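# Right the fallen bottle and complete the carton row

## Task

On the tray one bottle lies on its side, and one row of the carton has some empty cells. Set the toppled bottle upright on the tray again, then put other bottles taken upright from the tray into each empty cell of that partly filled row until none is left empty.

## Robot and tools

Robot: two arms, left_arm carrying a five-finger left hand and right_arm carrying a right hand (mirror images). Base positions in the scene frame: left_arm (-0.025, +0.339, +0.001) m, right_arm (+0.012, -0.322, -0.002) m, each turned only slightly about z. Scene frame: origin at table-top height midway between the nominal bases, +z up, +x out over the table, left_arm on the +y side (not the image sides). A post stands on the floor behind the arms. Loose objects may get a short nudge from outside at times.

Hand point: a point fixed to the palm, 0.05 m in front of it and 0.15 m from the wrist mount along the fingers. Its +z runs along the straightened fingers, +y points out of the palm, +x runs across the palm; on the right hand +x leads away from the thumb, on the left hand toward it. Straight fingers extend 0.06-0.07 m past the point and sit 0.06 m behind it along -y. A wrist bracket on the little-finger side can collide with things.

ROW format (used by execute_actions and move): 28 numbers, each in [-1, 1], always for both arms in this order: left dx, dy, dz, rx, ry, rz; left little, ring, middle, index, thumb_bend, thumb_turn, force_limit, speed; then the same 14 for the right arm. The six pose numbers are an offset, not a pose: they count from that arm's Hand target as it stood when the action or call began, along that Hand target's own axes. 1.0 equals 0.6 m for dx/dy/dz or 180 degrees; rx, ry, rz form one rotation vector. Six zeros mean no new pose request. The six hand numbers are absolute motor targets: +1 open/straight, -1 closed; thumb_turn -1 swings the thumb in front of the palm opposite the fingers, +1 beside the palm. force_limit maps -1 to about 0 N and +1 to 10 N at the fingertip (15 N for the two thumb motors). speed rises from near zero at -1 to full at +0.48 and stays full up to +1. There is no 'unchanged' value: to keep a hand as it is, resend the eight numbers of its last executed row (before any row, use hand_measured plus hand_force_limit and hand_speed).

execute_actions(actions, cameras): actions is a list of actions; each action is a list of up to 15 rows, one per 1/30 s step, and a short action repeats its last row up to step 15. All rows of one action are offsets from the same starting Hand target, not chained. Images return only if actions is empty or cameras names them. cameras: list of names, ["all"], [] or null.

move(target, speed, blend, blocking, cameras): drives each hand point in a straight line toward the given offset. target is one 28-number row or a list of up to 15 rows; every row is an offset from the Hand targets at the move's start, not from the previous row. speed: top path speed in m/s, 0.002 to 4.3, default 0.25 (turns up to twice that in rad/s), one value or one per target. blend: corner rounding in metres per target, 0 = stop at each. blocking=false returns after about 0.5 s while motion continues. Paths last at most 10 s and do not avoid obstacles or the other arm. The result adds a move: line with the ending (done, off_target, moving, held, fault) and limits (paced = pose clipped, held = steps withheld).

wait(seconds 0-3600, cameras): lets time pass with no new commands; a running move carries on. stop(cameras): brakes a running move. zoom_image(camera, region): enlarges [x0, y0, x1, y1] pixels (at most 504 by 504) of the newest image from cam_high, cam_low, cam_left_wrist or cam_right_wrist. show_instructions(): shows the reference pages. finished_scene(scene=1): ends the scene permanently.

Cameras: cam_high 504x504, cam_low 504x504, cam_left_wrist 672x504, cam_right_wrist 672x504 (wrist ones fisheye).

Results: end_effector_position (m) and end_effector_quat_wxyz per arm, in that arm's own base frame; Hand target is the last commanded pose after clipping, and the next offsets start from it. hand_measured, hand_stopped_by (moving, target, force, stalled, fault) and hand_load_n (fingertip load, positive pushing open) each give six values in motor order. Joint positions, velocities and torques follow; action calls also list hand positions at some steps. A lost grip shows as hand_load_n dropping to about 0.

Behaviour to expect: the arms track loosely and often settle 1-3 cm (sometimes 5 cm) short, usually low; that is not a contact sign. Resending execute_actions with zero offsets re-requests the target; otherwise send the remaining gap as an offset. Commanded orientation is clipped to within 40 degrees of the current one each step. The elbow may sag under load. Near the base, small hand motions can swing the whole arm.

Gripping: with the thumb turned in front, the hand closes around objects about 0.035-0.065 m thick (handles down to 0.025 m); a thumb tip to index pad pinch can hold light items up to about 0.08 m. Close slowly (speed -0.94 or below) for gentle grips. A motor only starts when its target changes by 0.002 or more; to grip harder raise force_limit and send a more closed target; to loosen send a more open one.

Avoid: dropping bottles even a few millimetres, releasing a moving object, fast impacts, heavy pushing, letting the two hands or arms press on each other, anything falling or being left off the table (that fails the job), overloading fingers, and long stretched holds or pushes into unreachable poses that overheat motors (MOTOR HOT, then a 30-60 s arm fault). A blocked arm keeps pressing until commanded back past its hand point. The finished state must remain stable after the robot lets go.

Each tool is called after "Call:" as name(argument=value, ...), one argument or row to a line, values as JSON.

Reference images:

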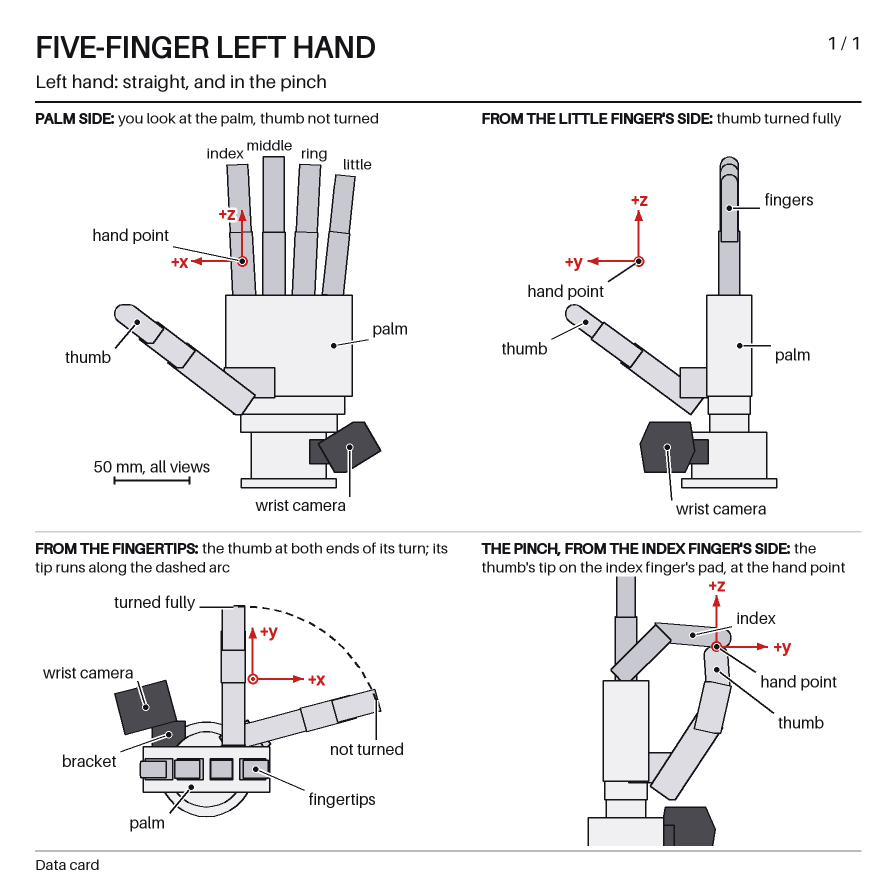

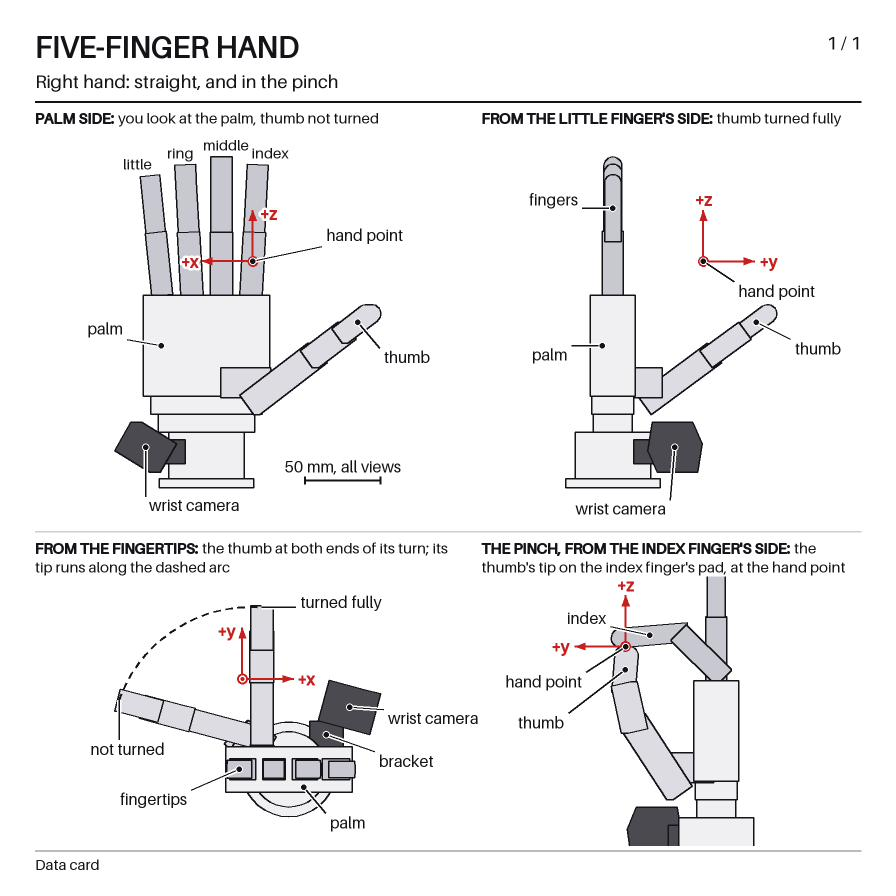

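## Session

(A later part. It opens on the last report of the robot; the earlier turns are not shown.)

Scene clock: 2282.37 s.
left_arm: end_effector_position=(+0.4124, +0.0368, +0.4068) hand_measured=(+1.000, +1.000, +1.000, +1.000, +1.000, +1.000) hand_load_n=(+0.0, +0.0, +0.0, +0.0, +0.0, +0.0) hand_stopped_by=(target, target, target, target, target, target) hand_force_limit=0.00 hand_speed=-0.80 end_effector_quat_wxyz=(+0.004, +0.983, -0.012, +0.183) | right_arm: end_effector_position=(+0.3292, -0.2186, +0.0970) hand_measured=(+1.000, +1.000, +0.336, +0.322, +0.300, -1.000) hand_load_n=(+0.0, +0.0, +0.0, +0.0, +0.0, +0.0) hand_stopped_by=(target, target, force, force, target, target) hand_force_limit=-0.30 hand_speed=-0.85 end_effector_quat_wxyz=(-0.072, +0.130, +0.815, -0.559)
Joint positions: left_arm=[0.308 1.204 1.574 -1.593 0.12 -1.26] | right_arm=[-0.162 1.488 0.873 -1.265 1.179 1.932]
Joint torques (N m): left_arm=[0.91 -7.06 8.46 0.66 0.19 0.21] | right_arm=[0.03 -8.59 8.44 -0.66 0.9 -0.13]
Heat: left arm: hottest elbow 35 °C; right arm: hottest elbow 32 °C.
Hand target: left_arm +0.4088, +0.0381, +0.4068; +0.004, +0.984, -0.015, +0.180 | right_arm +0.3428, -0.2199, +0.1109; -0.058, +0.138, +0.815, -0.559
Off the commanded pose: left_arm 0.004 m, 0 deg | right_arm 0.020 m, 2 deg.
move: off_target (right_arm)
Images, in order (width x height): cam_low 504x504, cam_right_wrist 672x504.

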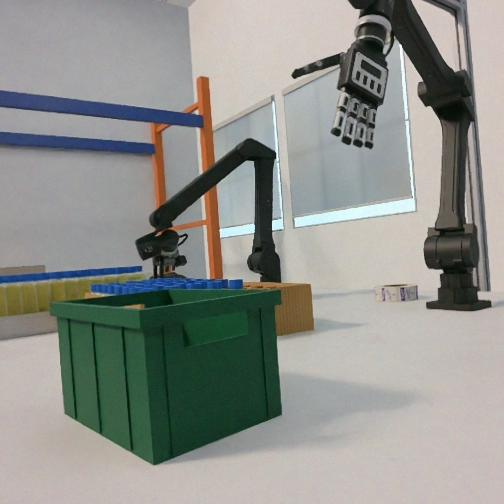

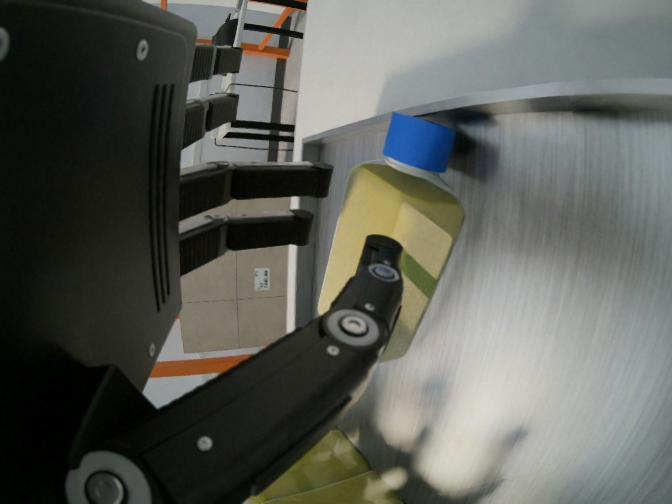

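Call:
move(
  target=[
    [0,0,0,0,0,0,1,1,1,1,1,1,0,-0.8, -0.003,-0.0464,-0.0183,0,0,0,1,1,0.7,0.7,0.6,-1,-0.3,-0.3],
    [0,0,0,0,0,0,1,1,1,1,1,1,0,-0.8, -0.005,-0.0486,-0.0123,-0.0806,0,0,1,1,0.7,0.7,0.6,-1,-0.3,-0.3],
  ],
  speed=0.08,
  cameras=["cam_right_wrist"],
)

Call:
zoom_image(
  camera="cam_right_wrist",
  region=[250, 0, 650, 400],
)

Scene clock: 2337.17 s.
left_arm: end_effector_position=(+0.4124, +0.0368, +0.4068) hand_measured=(+1.000, +1.000, +1.000, +1.000, +1.000, +1.000) hand_load_n=(+0.0, +0.0, +0.0, +0.0, -0.5, +0.0) hand_stopped_by=(target, target, target, target, target, target) hand_force_limit=0.00 hand_speed=-0.80 end_effector_quat_wxyz=(+0.004, +0.983, -0.012, +0.183) | right_arm: end_effector_position=(+0.3292, -0.2184, +0.1251) hand_measured=(+1.000, +1.000, +0.700, +0.700, +0.600, -1.000) hand_load_n=(+0.0, +0.0, +0.0, +0.0, +0.0, +0.0) hand_stopped_by=(target, target, target, target, target, target) hand_force_limit=-0.30 hand_speed=-0.30 end_effector_quat_wxyz=(-0.061, +0.133, +0.880, -0.452)
Joint positions: left_arm=[0.308 1.204 1.574 -1.593 0.12 -1.26] | right_arm=[-0.267 1.329 0.916 -1.179 0.946 1.615]
Joint torques (N m): left_arm=[0.91 -7.12 8.47 0.66 0.19 0.21] | right_arm=[-0.79 -7.47 9.37 0.42 0.68 -0.24]
Heat: left arm: hottest elbow 35 °C; right arm: hottest elbow 35 °C.
Hand target: left_arm +0.4088, +0.0381, +0.4068; +0.004, +0.984, -0.015, +0.180 | right_arm +0.3429, -0.2239, +0.1409; -0.040, +0.144, +0.879, -0.452
Off the commanded pose: left_arm 0.004 m, 0 deg | right_arm 0.022 m, 3 deg.
move: off_target (right_arm)

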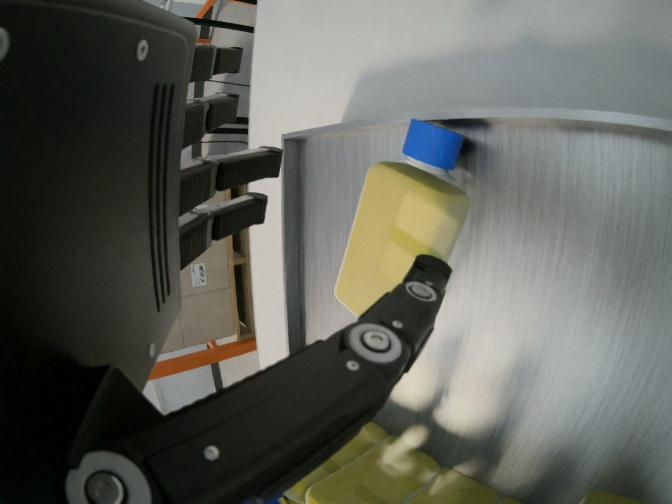

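Scaled by 1.260 from the camera's image (finer frame: 960x720).

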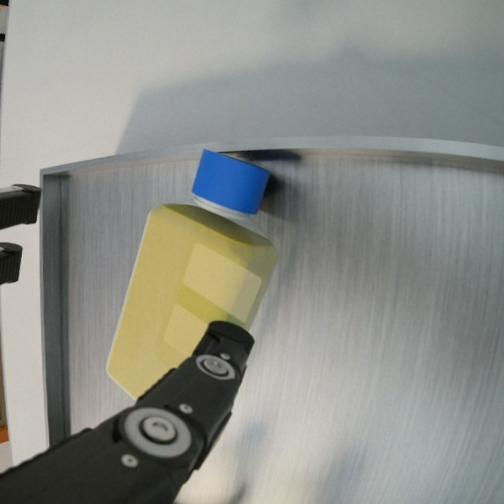

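Call:
move(
  target=[0,0,0,0,0,0,1,1,1,1,1,1,0,-0.8, 0.0122,0.067,0.0508,0,0,0,1,1,0.7,0.7,0.6,-1,-0.3,-0.3],
  speed=0.06,
  cameras=["cam_right_wrist"],
)

Call:
zoom_image(
  camera="cam_right_wrist",
  region=[200, 0, 600, 400],
)

Scene clock: 2362.80 s.
left_arm: end_effector_position=(+0.4124, +0.0368, +0.4068) hand_measured=(+1.000, +1.000, +1.000, +1.000, +1.000, +1.000) hand_load_n=(+0.0, +0.0, +0.0, +0.0, +0.0, +0.0) hand_stopped_by=(target, target, target, target, target, target) hand_force_limit=0.00 hand_speed=-0.80 end_effector_quat_wxyz=(+0.004, +0.983, -0.012, +0.183) | right_arm: end_effector_position=(+0.3440, -0.2228, +0.1033) hand_measured=(+1.000, +1.000, +0.700, +0.700, +0.600, -1.000) hand_load_n=(+0.0, +0.0, +0.0, +0.0, +0.0, +0.0) hand_stopped_by=(target, target, target, target, target, target) hand_force_limit=-0.30 hand_speed=-0.30 end_effector_quat_wxyz=(-0.027, +0.150, +0.877, -0.455)
Joint positions: left_arm=[0.308 1.204 1.574 -1.593 0.12 -1.26] | right_arm=[-0.269 1.354 0.867 -1.028 0.945 1.611]
Joint torques (N m): left_arm=[0.91 -7.12 8.46 0.66 0.19 0.21] | right_arm=[-0.73 -5.71 5.72 0.62 0.69 -0.25]
Heat: left arm: hottest elbow 35 °C; right arm: hottest elbow 37 °C.
Hand target: left_arm +0.4088, +0.0381, +0.4068; +0.004, +0.984, -0.015, +0.180 | right_arm +0.3385, -0.2236, +0.0902; -0.040, +0.144, +0.879, -0.452
Off the commanded pose: left_arm 0.004 m, 0 deg | right_arm 0.014 m, 2 deg.
move: off_target (right_arm)

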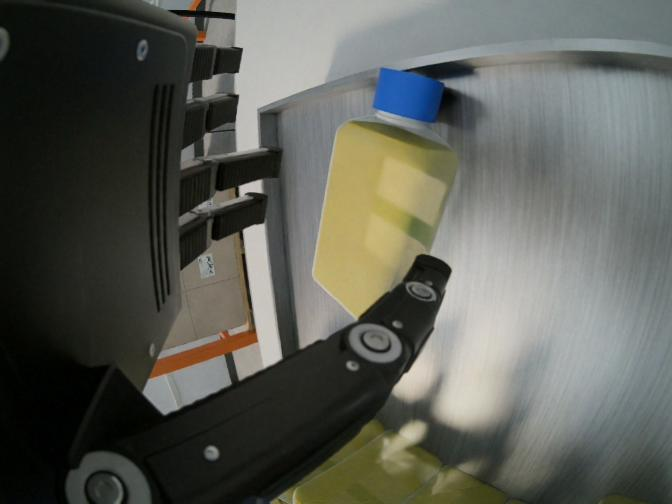

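Scaled by 1.260 from the camera's image (finer frame: 960x720).

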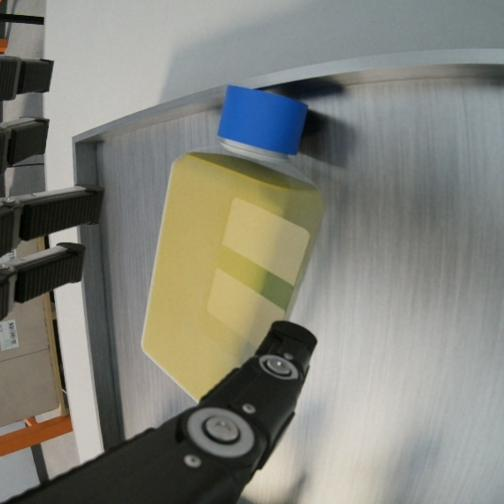

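Call:
move(
  target=[0,0,0,0,0,0,1,1,1,1,1,1,0,-0.8, 0.0087,0.0248,0.027,0,0,0,1,1,0.7,0.7,0.6,-1,-0.3,-0.3],
  speed=0.04,
  cameras=["cam_right_wrist"],
)

Call:
zoom_image(
  camera="cam_right_wrist",
  region=[200, 0, 600, 400],
)

Scene clock: 2381.80 s.
left_arm: end_effector_position=(+0.4124, +0.0368, +0.4068) hand_measured=(+1.000, +1.000, +1.000, +1.000, +1.000, +1.000) hand_load_n=(+0.0, +0.0, +0.0, +0.0, -0.5, +0.0) hand_stopped_by=(target, target, target, target, target, target) hand_force_limit=0.00 hand_speed=-0.80 end_effector_quat_wxyz=(+0.004, +0.983, -0.012, +0.183) | right_arm: end_effector_position=(+0.3399, -0.2261, +0.0819) hand_measured=(+1.000, +1.000, +0.700, +0.700, +0.600, -1.000) hand_load_n=(+0.0, +0.0, +0.0, +0.0, +0.0, +0.0) hand_stopped_by=(target, target, target, target, target, target) hand_force_limit=-0.30 hand_speed=-0.30 end_effector_quat_wxyz=(-0.026, +0.150, +0.877, -0.455)
Joint positions: left_arm=[0.308 1.204 1.574 -1.593 0.12 -1.26] | right_arm=[-0.281 1.374 0.822 -0.943 0.945 1.591]
Joint torques (N m): left_arm=[0.97 -7 8.46 0.68 0.19 0.21] | right_arm=[-1.03 -5.6 5.5 0.58 0.69 -0.25]
Heat: left arm: hottest elbow 35 °C; right arm: hottest elbow 35 °C.
Hand target: left_arm +0.4088, +0.0381, +0.4068; +0.004, +0.984, -0.015, +0.180 | right_arm +0.3336, -0.2266, +0.0684; -0.040, +0.145, +0.879, -0.452
Off the commanded pose: left_arm 0.004 m, 0 deg | right_arm 0.015 m, 2 deg.
move: off_target (right_arm)

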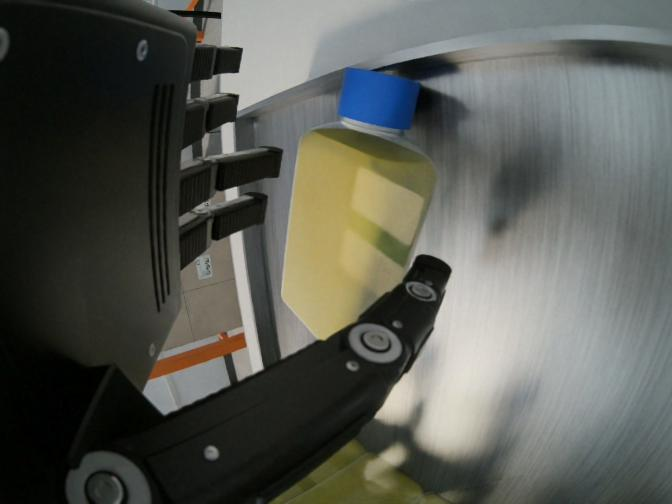

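Scaled by 1.260 from the camera's image (finer frame: 960x720).

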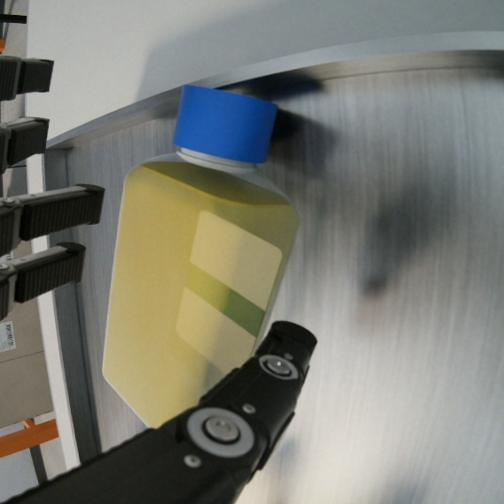

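Call:
move(
  target=[
    [0,0,0,0,0,0,1,1,1,1,1,1,0,-0.8, 0,0,0,0,0,0,1,1,0.5,0.5,0.5,-1,-0.2,-0.7],
    [0,0,0,0,0,0,1,1,1,1,1,1,0,-0.8, 0,0,0,0,0,0,1,1,0.0,0.0,0.49,-1,-0.2,-0.85],
  ],
  speed=0.03,
  cameras=["cam_right_wrist"],
)

Call:
zoom_image(
  camera="cam_right_wrist",
  region=[200, 0, 600, 400],
)

Scene clock: 2390.37 s.
left_arm: end_effector_position=(+0.4124, +0.0368, +0.4068) hand_measured=(+1.000, +1.000, +1.000, +1.000, +1.000, +1.000) hand_load_n=(+0.0, +0.0, +0.0, +0.0, -0.5, +0.0) hand_stopped_by=(target, target, target, target, target, target) hand_force_limit=0.00 hand_speed=-0.80 end_effector_quat_wxyz=(+0.004, +0.983, -0.012, +0.183) | right_arm: end_effector_position=(+0.3394, -0.2272, +0.0819) hand_measured=(+1.000, +1.000, +0.226, +0.224, +0.492, -1.000) hand_load_n=(+0.0, +0.0, +6.0, +4.0, +9.0, +0.0) hand_stopped_by=(target, target, force, force, target, target) hand_force_limit=-0.20 hand_speed=-0.85 end_effector_quat_wxyz=(-0.026, +0.152, +0.877, -0.455)
Joint positions: left_arm=[0.308 1.204 1.574 -1.593 0.12 -1.26] | right_arm=[-0.284 1.374 0.822 -0.943 0.945 1.59]
Joint torques (N m): left_arm=[0.91 -7.06 8.47 0.66 0.18 0.21] | right_arm=[-0.73 -5.54 5.52 0.5 0.66 -0.21]
Heat: left arm: hottest elbow 35 °C; right arm: hottest elbow 35 °C.
Hand target: left_arm +0.4088, +0.0381, +0.4068; +0.004, +0.984, -0.015, +0.180 | right_arm +0.3335, -0.2265, +0.0683; -0.040, +0.144, +0.879, -0.452
Off the commanded pose: left_arm 0.004 m, 0 deg | right_arm 0.015 m, 2 deg.
move: done; target 2's new numbers were sent with right_arm's hand 0.015 m and 2 deg from that target

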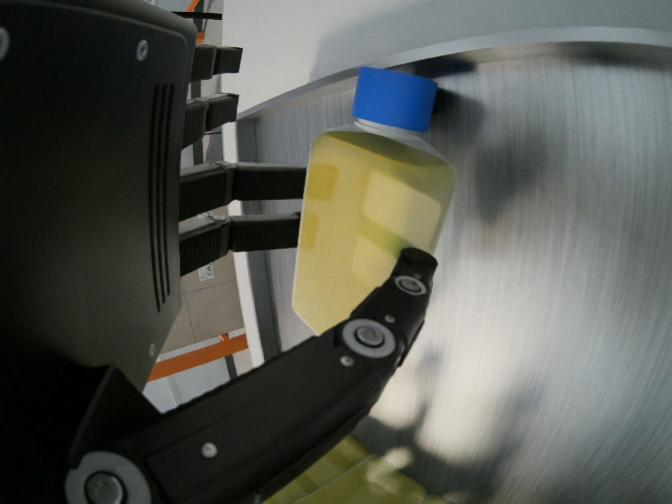

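Scaled by 1.260 from the camera's image (finer frame: 960x720).

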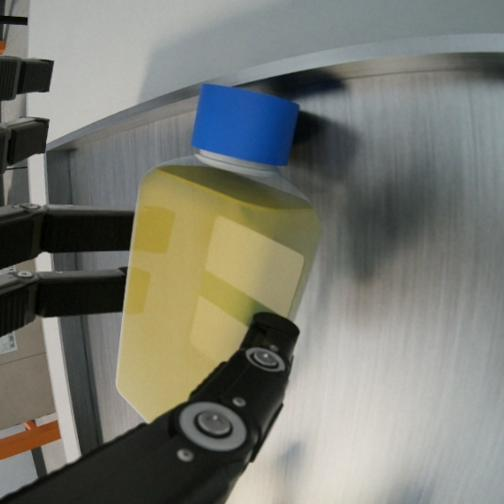

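Call:
move(
  target=[0,0,0,0,0,0,1,1,1,1,1,1,0,-0.8, -0.0188,-0.0374,-0.0322,0,0,0,1,1,0.0,0.0,0.49,-1,-0.2,-0.85],
  speed=0.03,
  cameras=["cam_right_wrist"],
)

Call:
zoom_image(
  camera="cam_right_wrist",
  region=[200, 0, 600, 400],
)

Scene clock: 2395.60 s.
left_arm: end_effector_position=(+0.4124, +0.0368, +0.4068) hand_measured=(+1.000, +1.000, +1.000, +1.000, +1.000, +1.000) hand_load_n=(+0.0, +0.0, +0.0, +0.0, +0.0, +0.0) hand_stopped_by=(target, target, target, target, target, target) hand_force_limit=0.00 hand_speed=-0.80 end_effector_quat_wxyz=(+0.004, +0.983, -0.012, +0.183) | right_arm: end_effector_position=(+0.3354, -0.2247, +0.0872) hand_measured=(+1.000, +1.000, +0.226, +0.224, +0.492, -1.000) hand_load_n=(-0.5, +0.0, +5.0, +4.0, +10.0, +1.5) hand_stopped_by=(target, target, force, force, target, target) hand_force_limit=-0.20 hand_speed=-0.85 end_effector_quat_wxyz=(-0.043, +0.145, +0.880, -0.449)
Joint positions: left_arm=[0.308 1.204 1.574 -1.593 0.12 -1.26] | right_arm=[-0.284 1.374 0.846 -1.009 0.936 1.597]
Joint torques (N m): left_arm=[0.91 -7.06 8.46 0.69 0.19 0.2] | right_arm=[-0.21 -7.12 8.83 -0.5 1.01 -0.18]
Heat: left arm: hottest elbow 35 °C; right arm: hottest elbow 35 °C.
Hand target: left_arm +0.4088, +0.0381, +0.4068; +0.004, +0.984, -0.015, +0.180 | right_arm +0.3432, -0.2271, +0.0985; -0.040, +0.144, +0.879, -0.452
Off the commanded pose: left_arm 0.004 m, 0 deg | right_arm 0.014 m, 0 deg.
move: off_target (right_arm)

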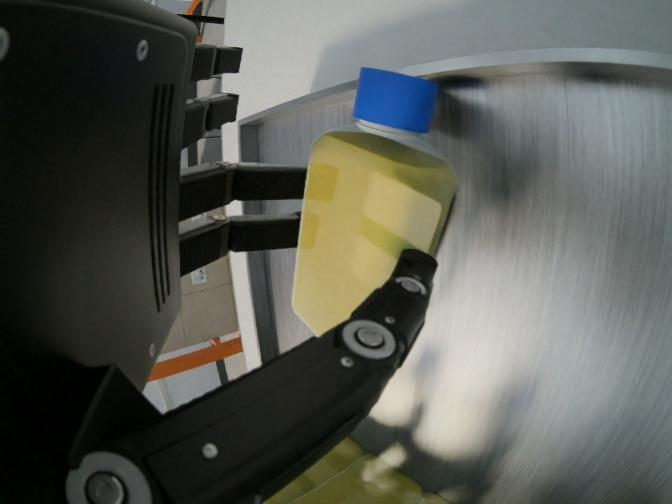

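Scaled by 1.260 from the camera's image (finer frame: 960x720).

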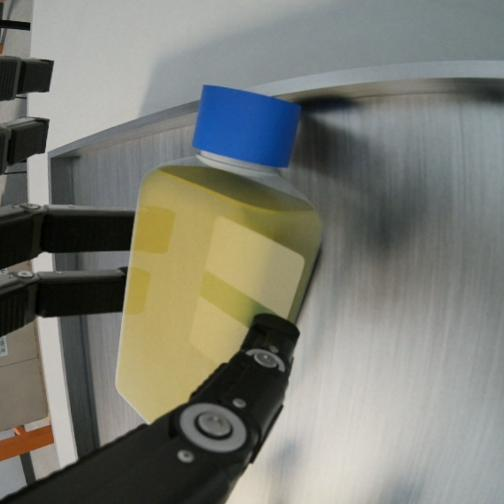

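Call:
move(
  target=[0,0,0,0,0,0,1,1,1,1,1,1,0,-0.8, -0.006,-0.0806,-0.0587,0,0,0,1,1,0.0,0.0,0.49,-1,-0.2,-0.85],
  speed=0.04,
  cameras=["cam_right_wrist","cam_high","cam_low"],
)

Call:
zoom_image(
  camera="cam_low",
  region=[100, 210, 250, 310],
)

Scene clock: 2401.97 s.
left_arm: end_effector_position=(+0.4124, +0.0368, +0.4068) hand_measured=(+1.000, +1.000, +1.000, +1.000, +1.000, +1.000) hand_load_n=(+0.0, +0.0, +0.0, +0.0, +0.0, +0.0) hand_stopped_by=(target, target, target, target, target, target) hand_force_limit=0.00 hand_speed=-0.80 end_effector_quat_wxyz=(+0.004, +0.983, -0.012, +0.183) | right_arm: end_effector_position=(+0.3273, -0.2223, +0.1338) hand_measured=(+1.000, +1.000, +0.226, +0.224, +0.492, -1.000) hand_load_n=(+0.0, +0.0, +6.0, +3.5, +9.5, +0.0) hand_stopped_by=(target, target, force, force, target, target) hand_force_limit=-0.20 hand_speed=-0.85 end_effector_quat_wxyz=(-0.064, +0.134, +0.882, -0.447)
Joint positions: left_arm=[0.308 1.204 1.574 -1.593 0.12 -1.26] | right_arm=[-0.284 1.318 0.934 -1.198 0.936 1.595]
Joint torques (N m): left_arm=[0.85 -7.06 8.44 0.68 0.19 0.21] | right_arm=[-0.38 -7.59 10.65 -0.31 1.02 -0.15]
Heat: left arm: hottest elbow 35 °C; right arm: hottest elbow 35 °C.
Hand target: left_arm +0.4088, +0.0381, +0.4068; +0.004, +0.984, -0.015, +0.180 | right_arm +0.3433, -0.2271, +0.1584; -0.040, +0.144, +0.879, -0.452
Off the commanded pose: left_arm 0.004 m, 0 deg | right_arm 0.030 m, 3 deg.
move: off_target (right_arm)
Images, in order (width x height): cam_high 504x504, cam_low 504x504, cam_right_wrist 672x504.

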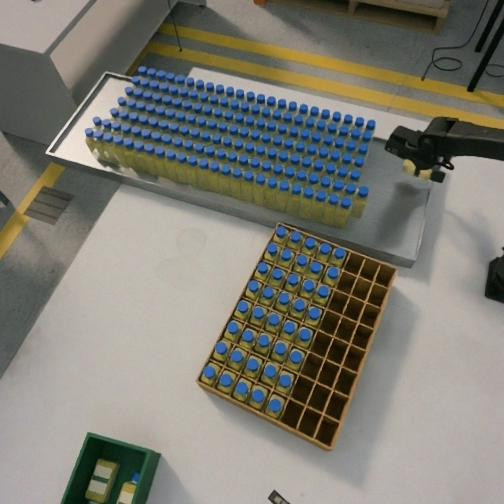

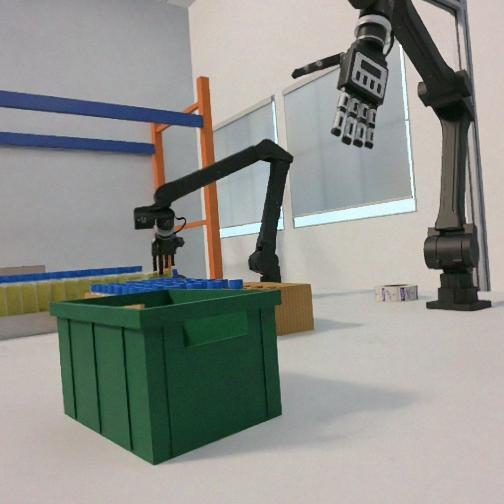

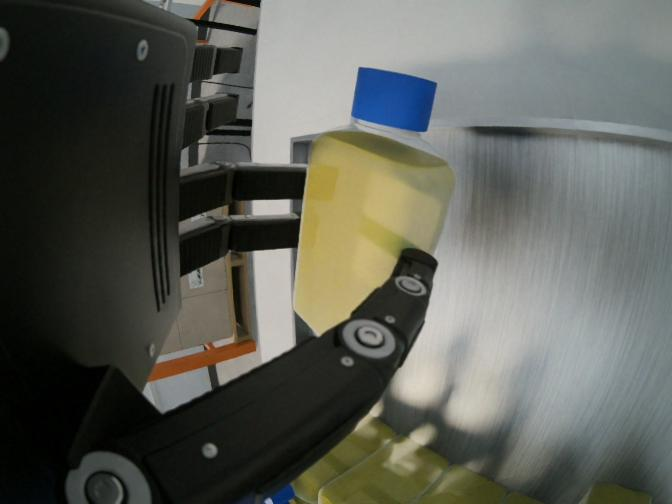

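Scaled by 3.360 from the camera's image (finer frame: 720x720).

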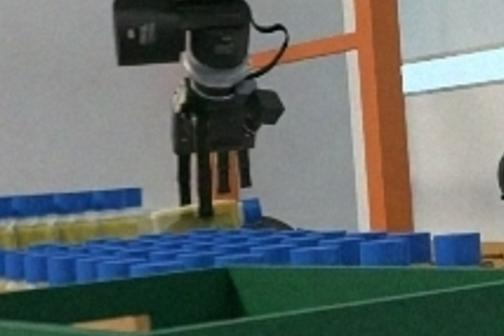

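Call:
move(
  target=[0,0,0,0,0,0,1,1,1,1,1,1,0,-0.8, 0.0023,-0.1355,-0.1303,0.0817,-0.1478,-0.0999,1,1,0.0,0.0,0.49,-1,-0.2,-0.85],
  speed=0.08,
  cameras=["cam_right_wrist","cam_high","cam_low"],
)

Scene clock: 2434.63 s.
left_arm: end_effector_position=(+0.4124, +0.0368, +0.4068) hand_measured=(+1.000, +1.000, +1.000, +1.000, +1.000, +1.000) hand_load_n=(+0.0, +0.0, +0.0, +0.0, +0.0, +0.0) hand_stopped_by=(target, target, target, target, target, target) hand_force_limit=0.00 hand_speed=-0.80 end_effector_quat_wxyz=(+0.004, +0.983, -0.012, +0.183) | right_arm: end_effector_position=(+0.3398, -0.2124, +0.2669) hand_measured=(+1.000, +1.000, +0.226, +0.224, +0.492, -1.000) hand_load_n=(+0.0, +0.0, +5.5, +3.5, +9.5, +0.0) hand_stopped_by=(target, target, force, force, target, target) hand_force_limit=-0.20 hand_speed=-0.85 end_effector_quat_wxyz=(+0.064, -0.109, +0.815, -0.565)
Joint positions: left_arm=[0.308 1.204 1.574 -1.593 0.12 -1.26] | right_arm=[-0.23 0.906 0.825 -0.609 0.982 0.582]
Joint torques (N m): left_arm=[0.97 -7.06 8.47 0.68 0.19 0.21] | right_arm=[0.26 -3.9 7.8 1.77 0.57 -0.18]
Heat: left arm: hottest elbow 35 °C; right arm: hottest elbow 39 °C.
Hand target: left_arm +0.4088, +0.0381, +0.4068; +0.004, +0.984, -0.015, +0.180 | right_arm +0.3400, -0.2102, +0.2699; +0.075, -0.107, +0.812, -0.568
Off the commanded pose: left_arm 0.004 m, 0 deg | right_arm 0.004 m, 1 deg.
move: done
Images, in order (width x height): cam_high 504x504, cam_low 504x504, cam_right_wrist 672x504.

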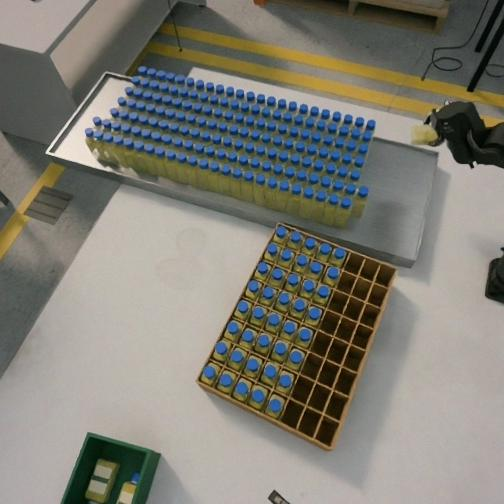

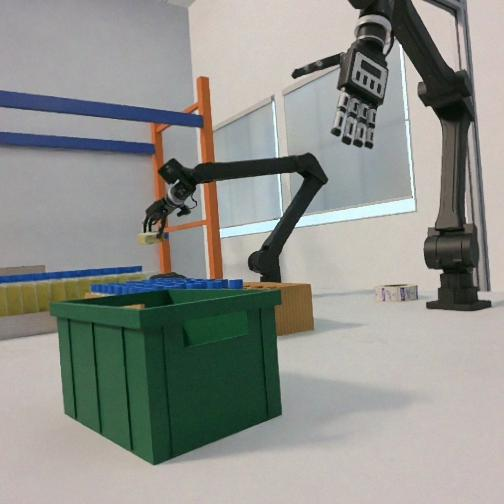

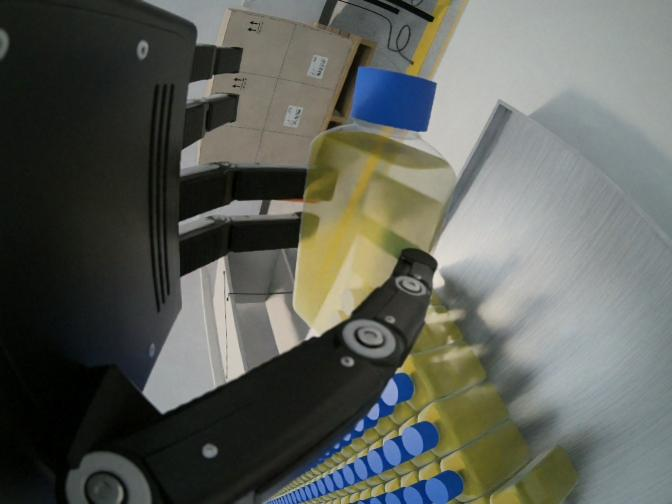

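Call:
move(
  target=[0,0,0,0,0,0,1,1,1,1,1,1,0,-0.8, 0,0,0,0.0658,0.0852,-0.4672,1,1,0.0,0.0,0.49,-1,-0.2,-0.85],
  speed=0.15,
  cameras=["cam_right_wrist","cam_high","cam_low"],
)

Call:
zoom_image(
  camera="cam_low",
  region=[80, 150, 250, 300],
)

Call:
zoom_image(
  camera="cam_high",
  region=[360, 90, 460, 190],
)

Scene clock: 2453.67 s.
left_arm: end_effector_position=(+0.4124, +0.0368, +0.4068) hand_measured=(+1.000, +1.000, +1.000, +1.000, +1.000, +1.000) hand_load_n=(+0.0, +0.0, +0.0, +0.0, +0.0, +0.0) hand_stopped_by=(target, target, target, target, target, target) hand_force_limit=0.00 hand_speed=-0.80 end_effector_quat_wxyz=(+0.004, +0.983, -0.012, +0.183) | right_arm: end_effector_position=(+0.3391, -0.2126, +0.2770) hand_measured=(+1.000, +1.000, +0.226, +0.224, +0.492, -1.000) hand_load_n=(+0.0, +0.0, +6.0, +4.0, +9.5, +1.0) hand_stopped_by=(target, target, force, force, target, target) hand_force_limit=-0.20 hand_speed=-0.85 end_effector_quat_wxyz=(+0.406, +0.536, -0.487, +0.558)
Joint positions: left_arm=[0.308 1.204 1.574 -1.593 0.12 -1.26] | right_arm=[-0.035 1.18 0.723 0.258 1.327 -1.27]
Joint torques (N m): left_arm=[0.97 -7.06 8.47 0.68 0.19 0.21] | right_arm=[0.09 -4.6 6.87 1.59 0.44 -0.32]
Heat: left arm: hottest elbow 35 °C; right arm: hottest elbow 37 °C.
Hand target: left_arm +0.4088, +0.0381, +0.4068; +0.004, +0.984, -0.015, +0.180 | right_arm +0.3400, -0.2102, +0.2699; +0.413, +0.543, -0.478, +0.554
Off the commanded pose: left_arm 0.004 m, 0 deg | right_arm 0.008 m, 2 deg.
move: done
Images, in order (width x height): cam_high 504x504, cam_low 504x504, cam_right_wrist 672x504.

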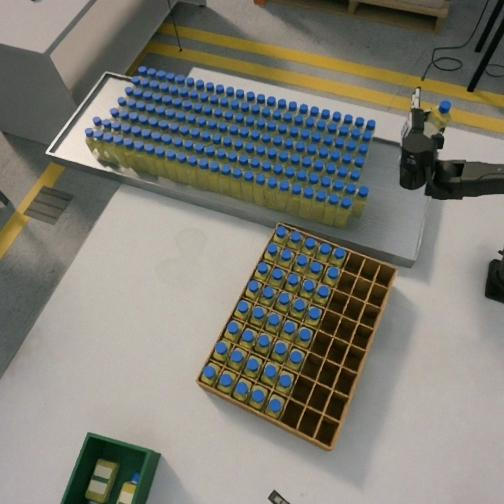

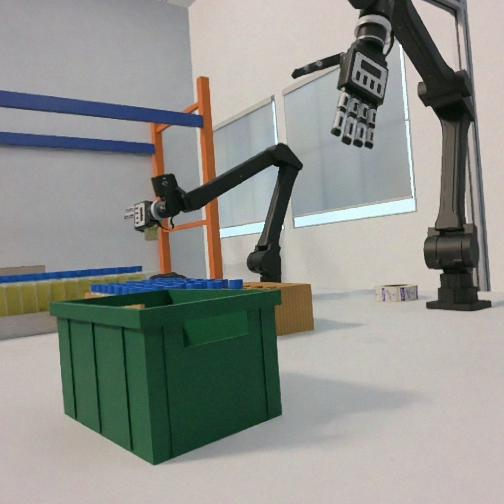

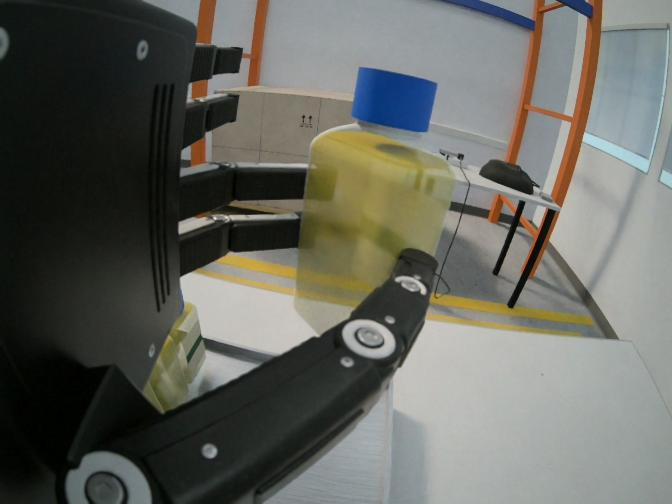

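Scaled by 2.965 from the camera's image (finer frame: 720x720).

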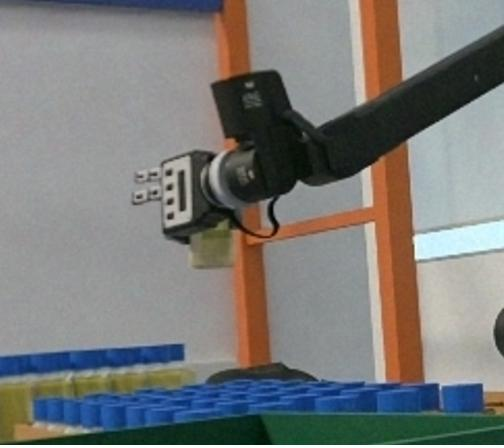

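Scaled by 5.040 from the camera's image (finer frame: 720x720).

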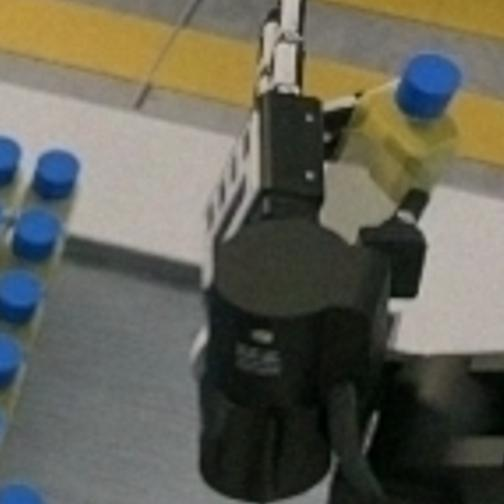

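Call:
move(
  target=[0,0,0,0,0,0,1,1,1,1,1,1,0,-0.8, -0.274,0.0223,0.0128,0,0,0,1,1,0.0,0.0,0.49,-1,-0.2,-0.85],
  speed=0.06,
  cameras=["cam_right_wrist","cam_high","cam_low"],
)

Call:
zoom_image(
  camera="cam_low",
  region=[80, 180, 230, 300],
)

Call:
zoom_image(
  camera="cam_high",
  region=[350, 120, 450, 220],
)

Scene clock: 2481.77 s.
left_arm: end_effector_position=(+0.4124, +0.0368, +0.4068) hand_measured=(+1.000, +1.000, +1.000, +1.000, +1.000, +1.000) hand_load_n=(+0.0, +0.0, +0.0, +0.0, +0.0, +0.0) hand_stopped_by=(target, target, target, target, target, target) hand_force_limit=0.00 hand_speed=-0.80 end_effector_quat_wxyz=(+0.004, +0.983, -0.012, +0.183) | right_arm: end_effector_position=(+0.3425, -0.2128, +0.1108) hand_measured=(+1.000, +1.000, +0.226, +0.224, +0.492, -1.000) hand_load_n=(+0.0, +0.0, +6.0, +4.0, +9.5, +1.0) hand_stopped_by=(target, target, force, force, target, target) hand_force_limit=-0.20 hand_speed=-0.85 end_effector_quat_wxyz=(+0.407, +0.535, -0.486, +0.559)
Joint positions: left_arm=[0.308 1.204 1.574 -1.593 0.12 -1.26] | right_arm=[-0.035 1.609 0.535 0.886 1.327 -1.28]
Joint torques (N m): left_arm=[0.91 -7.06 8.47 0.66 0.19 0.21] | right_arm=[-0.03 -6.71 3.85 1.7 0.43 -0.36]
Heat: left arm: hottest elbow 35 °C; right arm: hottest elbow 35 °C.
Hand target: left_arm +0.4088, +0.0381, +0.4068; +0.004, +0.984, -0.015, +0.180 | right_arm +0.3398, -0.2104, +0.1048; +0.413, +0.543, -0.478, +0.554
Off the commanded pose: left_arm 0.004 m, 0 deg | right_arm 0.007 m, 2 deg.
move: done
Images, in order (width x height): cam_high 504x504, cam_low 504x504, cam_right_wrist 672x504.

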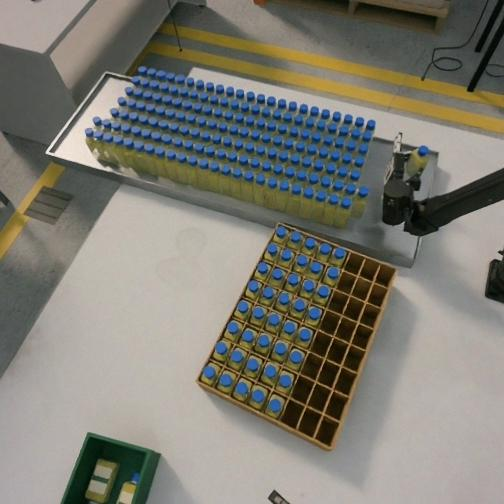

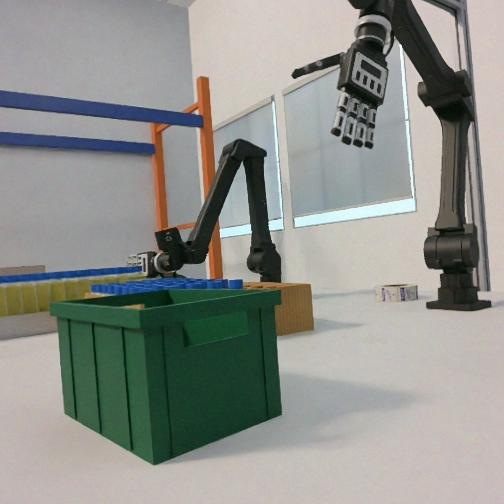

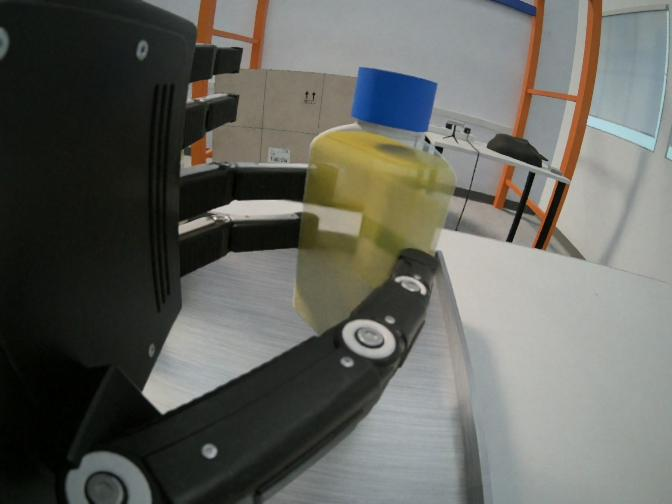

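Scaled by 3.360 from the camera's image (finer frame: 720x720).

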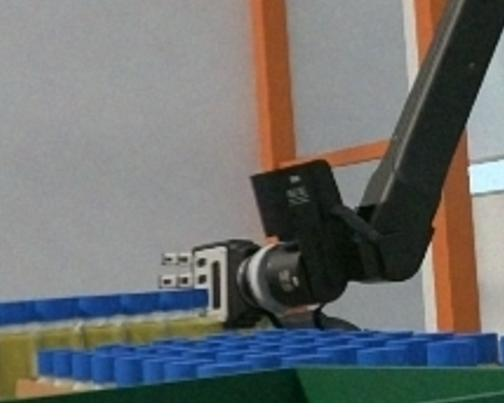

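Scaled by 5.040 from the camera's image (finer frame: 720x720).

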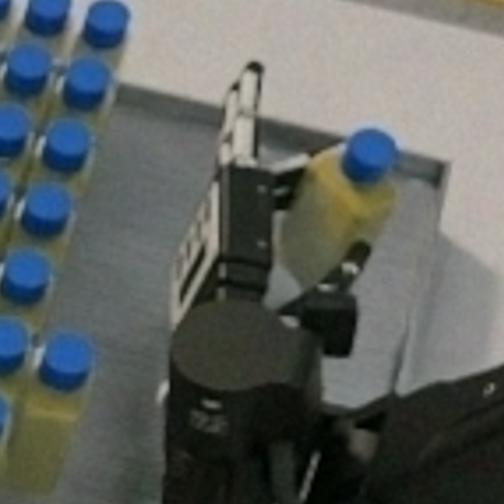

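Call:
move(
  target=[
    [0,0,0,0,0,0,1,1,1,1,1,1,0,-0.8,-0.0166,0.0014,0.0008,0,0,0,1,1,0.0,0.0,0.49,-1,-0.2,-0.85],
  ],
  speed=0.03,
  cameras=["cam_low","cam_high","cam_right_wrist"],
)

Scene clock: 2507.23 s.
left_arm: end_effector_position=(+0.4124, +0.0368, +0.4068) hand_measured=(+1.000, +1.000, +1.000, +1.000, +1.000, +1.000) hand_load_n=(+0.0, +0.0, +0.0, +0.0, +0.0, +0.0) hand_stopped_by=(target, target, target, target, target, target) hand_force_limit=0.00 hand_speed=-0.80 end_effector_quat_wxyz=(+0.004, +0.983, -0.012, +0.183) | right_arm: end_effector_position=(+0.3424, -0.2128, +0.1003) hand_measured=(+1.000, +1.000, +0.226, +0.224, +0.492, -1.000) hand_load_n=(+0.0, +0.0, +6.0, +4.0, +9.5, +1.0) hand_stopped_by=(target, target, force, force, target, target) hand_force_limit=-0.20 hand_speed=-0.85 end_effector_quat_wxyz=(+0.407, +0.535, -0.486, +0.558)
Joint positions: left_arm=[0.308 1.204 1.574 -1.593 0.12 -1.26] | right_arm=[-0.035 1.646 0.531 0.927 1.327 -1.282]
Joint torques (N m): left_arm=[0.91 -7.06 8.46 0.66 0.18 0.21] | right_arm=[0.03 -7.18 3.59 1.68 0.41 -0.37]
Heat: left arm: hottest elbow 35 °C; right arm: hottest elbow 34 °C.
Hand target: left_arm +0.4088, +0.0381, +0.4068; +0.004, +0.984, -0.015, +0.180 | right_arm +0.3397, -0.2105, +0.0948; +0.413, +0.543, -0.477, +0.554
Off the commanded pose: left_arm 0.004 m, 0 deg | right_arm 0.007 m, 2 deg.
move: done
Images, in order (width x height): cam_high 504x504, cam_low 504x504, cam_right_wrist 672x504.

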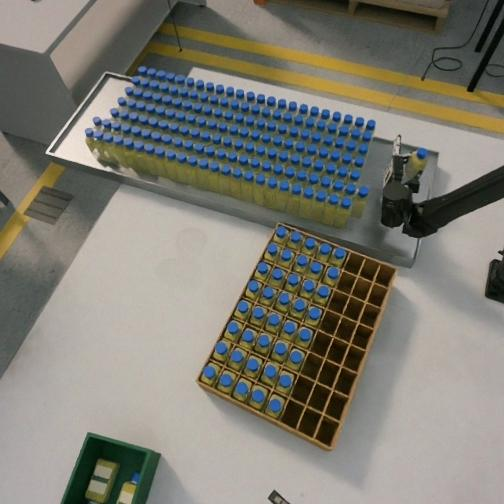

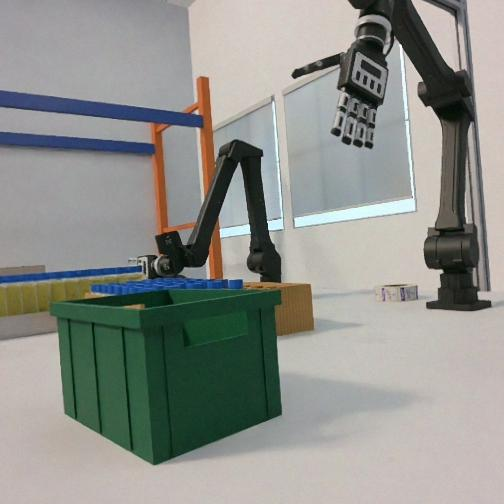

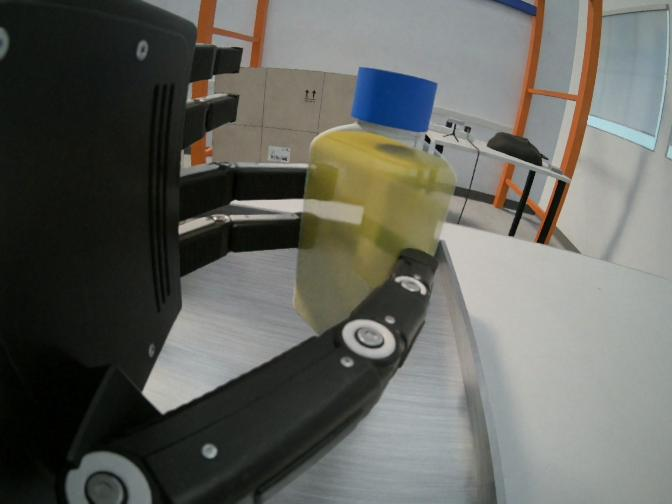

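Call:
move(
  target=[
    [0,0,0,0,0,0,1,1,1,1,1,1,0,-0.8,-0.0166,0.0014,0.0008,0,0,0,1,1,0.0,0.0,0.49,-1,-0.2,-0.85],
  ],
  speed=0.03,
  cameras=[],
)

Call:
move(
  target=[
    [0,0,0,0,0,0,1,1,1,1,1,1,0,-0.8,-0.0083,0.0007,0.0004,0,0,0,1,1,0.0,0.0,0.49,-1,-0.2,-0.85],
  ],
  speed=0.03,
  cameras=["cam_right_wrist"],
)

Scene clock: 2513.07 s.
left_arm: end_effector_position=(+0.4124, +0.0368, +0.4068) hand_measured=(+1.000, +1.000, +1.000, +1.000, +1.000, +1.000) hand_load_n=(+0.0, +0.0, +0.0, +0.0, +0.0, +0.0) hand_stopped_by=(target, target, target, target, target, target) hand_force_limit=0.00 hand_speed=-0.80 end_effector_quat_wxyz=(+0.004, +0.983, -0.012, +0.183) | right_arm: end_effector_position=(+0.3434, -0.2129, +0.0908) hand_measured=(+1.000, +1.000, +0.226, +0.224, +0.492, -1.000) hand_load_n=(+0.0, +0.0, +5.5, +4.0, +9.5, +1.0) hand_stopped_by=(target, target, force, force, target, target) hand_force_limit=-0.20 hand_speed=-0.85 end_effector_quat_wxyz=(+0.407, +0.535, -0.486, +0.559)
Joint positions: left_arm=[0.308 1.204 1.574 -1.593 0.12 -1.26] | right_arm=[-0.035 1.683 0.531 0.967 1.327 -1.282]
Joint torques (N m): left_arm=[0.97 -7.06 8.46 0.66 0.18 0.21] | right_arm=[-0.03 -7.47 3.21 1.58 0.42 -0.34]
Heat: left arm: hottest elbow 35 °C; right arm: hottest elbow 33 °C.
Hand target: left_arm +0.4088, +0.0381, +0.4068; +0.004, +0.984, -0.015, +0.180 | right_arm +0.3397, -0.2105, +0.0848; +0.413, +0.543, -0.477, +0.554
Off the commanded pose: left_arm 0.004 m, 0 deg | right_arm 0.007 m, 2 deg.
move: done

Scene clock: 2513.80 s.
left_arm: end_effector_position=(+0.4124, +0.0368, +0.4068) hand_measured=(+1.000, +1.000, +1.000, +1.000, +1.000, +1.000) hand_load_n=(+0.0, +0.0, +0.0, +0.0, +0.0, +0.0) hand_stopped_by=(target, target, target, target, target, target) hand_force_limit=0.00 hand_speed=-0.80 end_effector_quat_wxyz=(+0.004, +0.983, -0.012, +0.183) | right_arm: end_effector_position=(+0.3427, -0.2129, +0.0852) hand_measured=(+1.000, +1.000, +0.226, +0.224, +0.492, -1.000) hand_load_n=(+0.0, +0.0, +5.5, +4.0, +9.5, +1.0) hand_stopped_by=(target, target, force, force, target, target) hand_force_limit=-0.20 hand_speed=-0.85 end_effector_quat_wxyz=(+0.407, +0.535, -0.486, +0.558)
Joint positions: left_arm=[0.308 1.204 1.574 -1.593 0.12 -1.26] | right_arm=[-0.035 1.702 0.528 0.987 1.327 -1.282]
Joint torques (N m): left_arm=[0.91 -7.06 8.47 0.66 0.19 0.21] | right_arm=[-0.03 -7.12 3.3 1.63 0.42 -0.34]
Heat: left arm: hottest elbow 35 °C; right arm: hottest elbow 33 °C.
Hand target: left_arm +0.4088, +0.0381, +0.4068; +0.004, +0.984, -0.015, +0.180 | right_arm +0.3398, -0.2105, +0.0797; +0.413, +0.543, -0.478, +0.554
Off the commanded pose: left_arm 0.004 m, 0 deg | right_arm 0.007 m, 2 deg.
move: done

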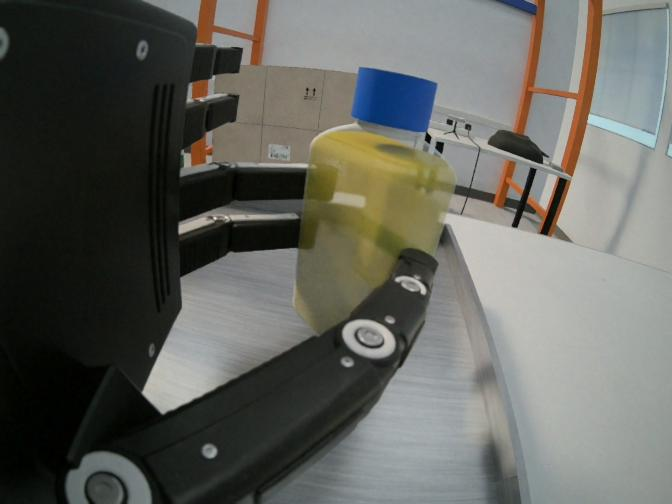

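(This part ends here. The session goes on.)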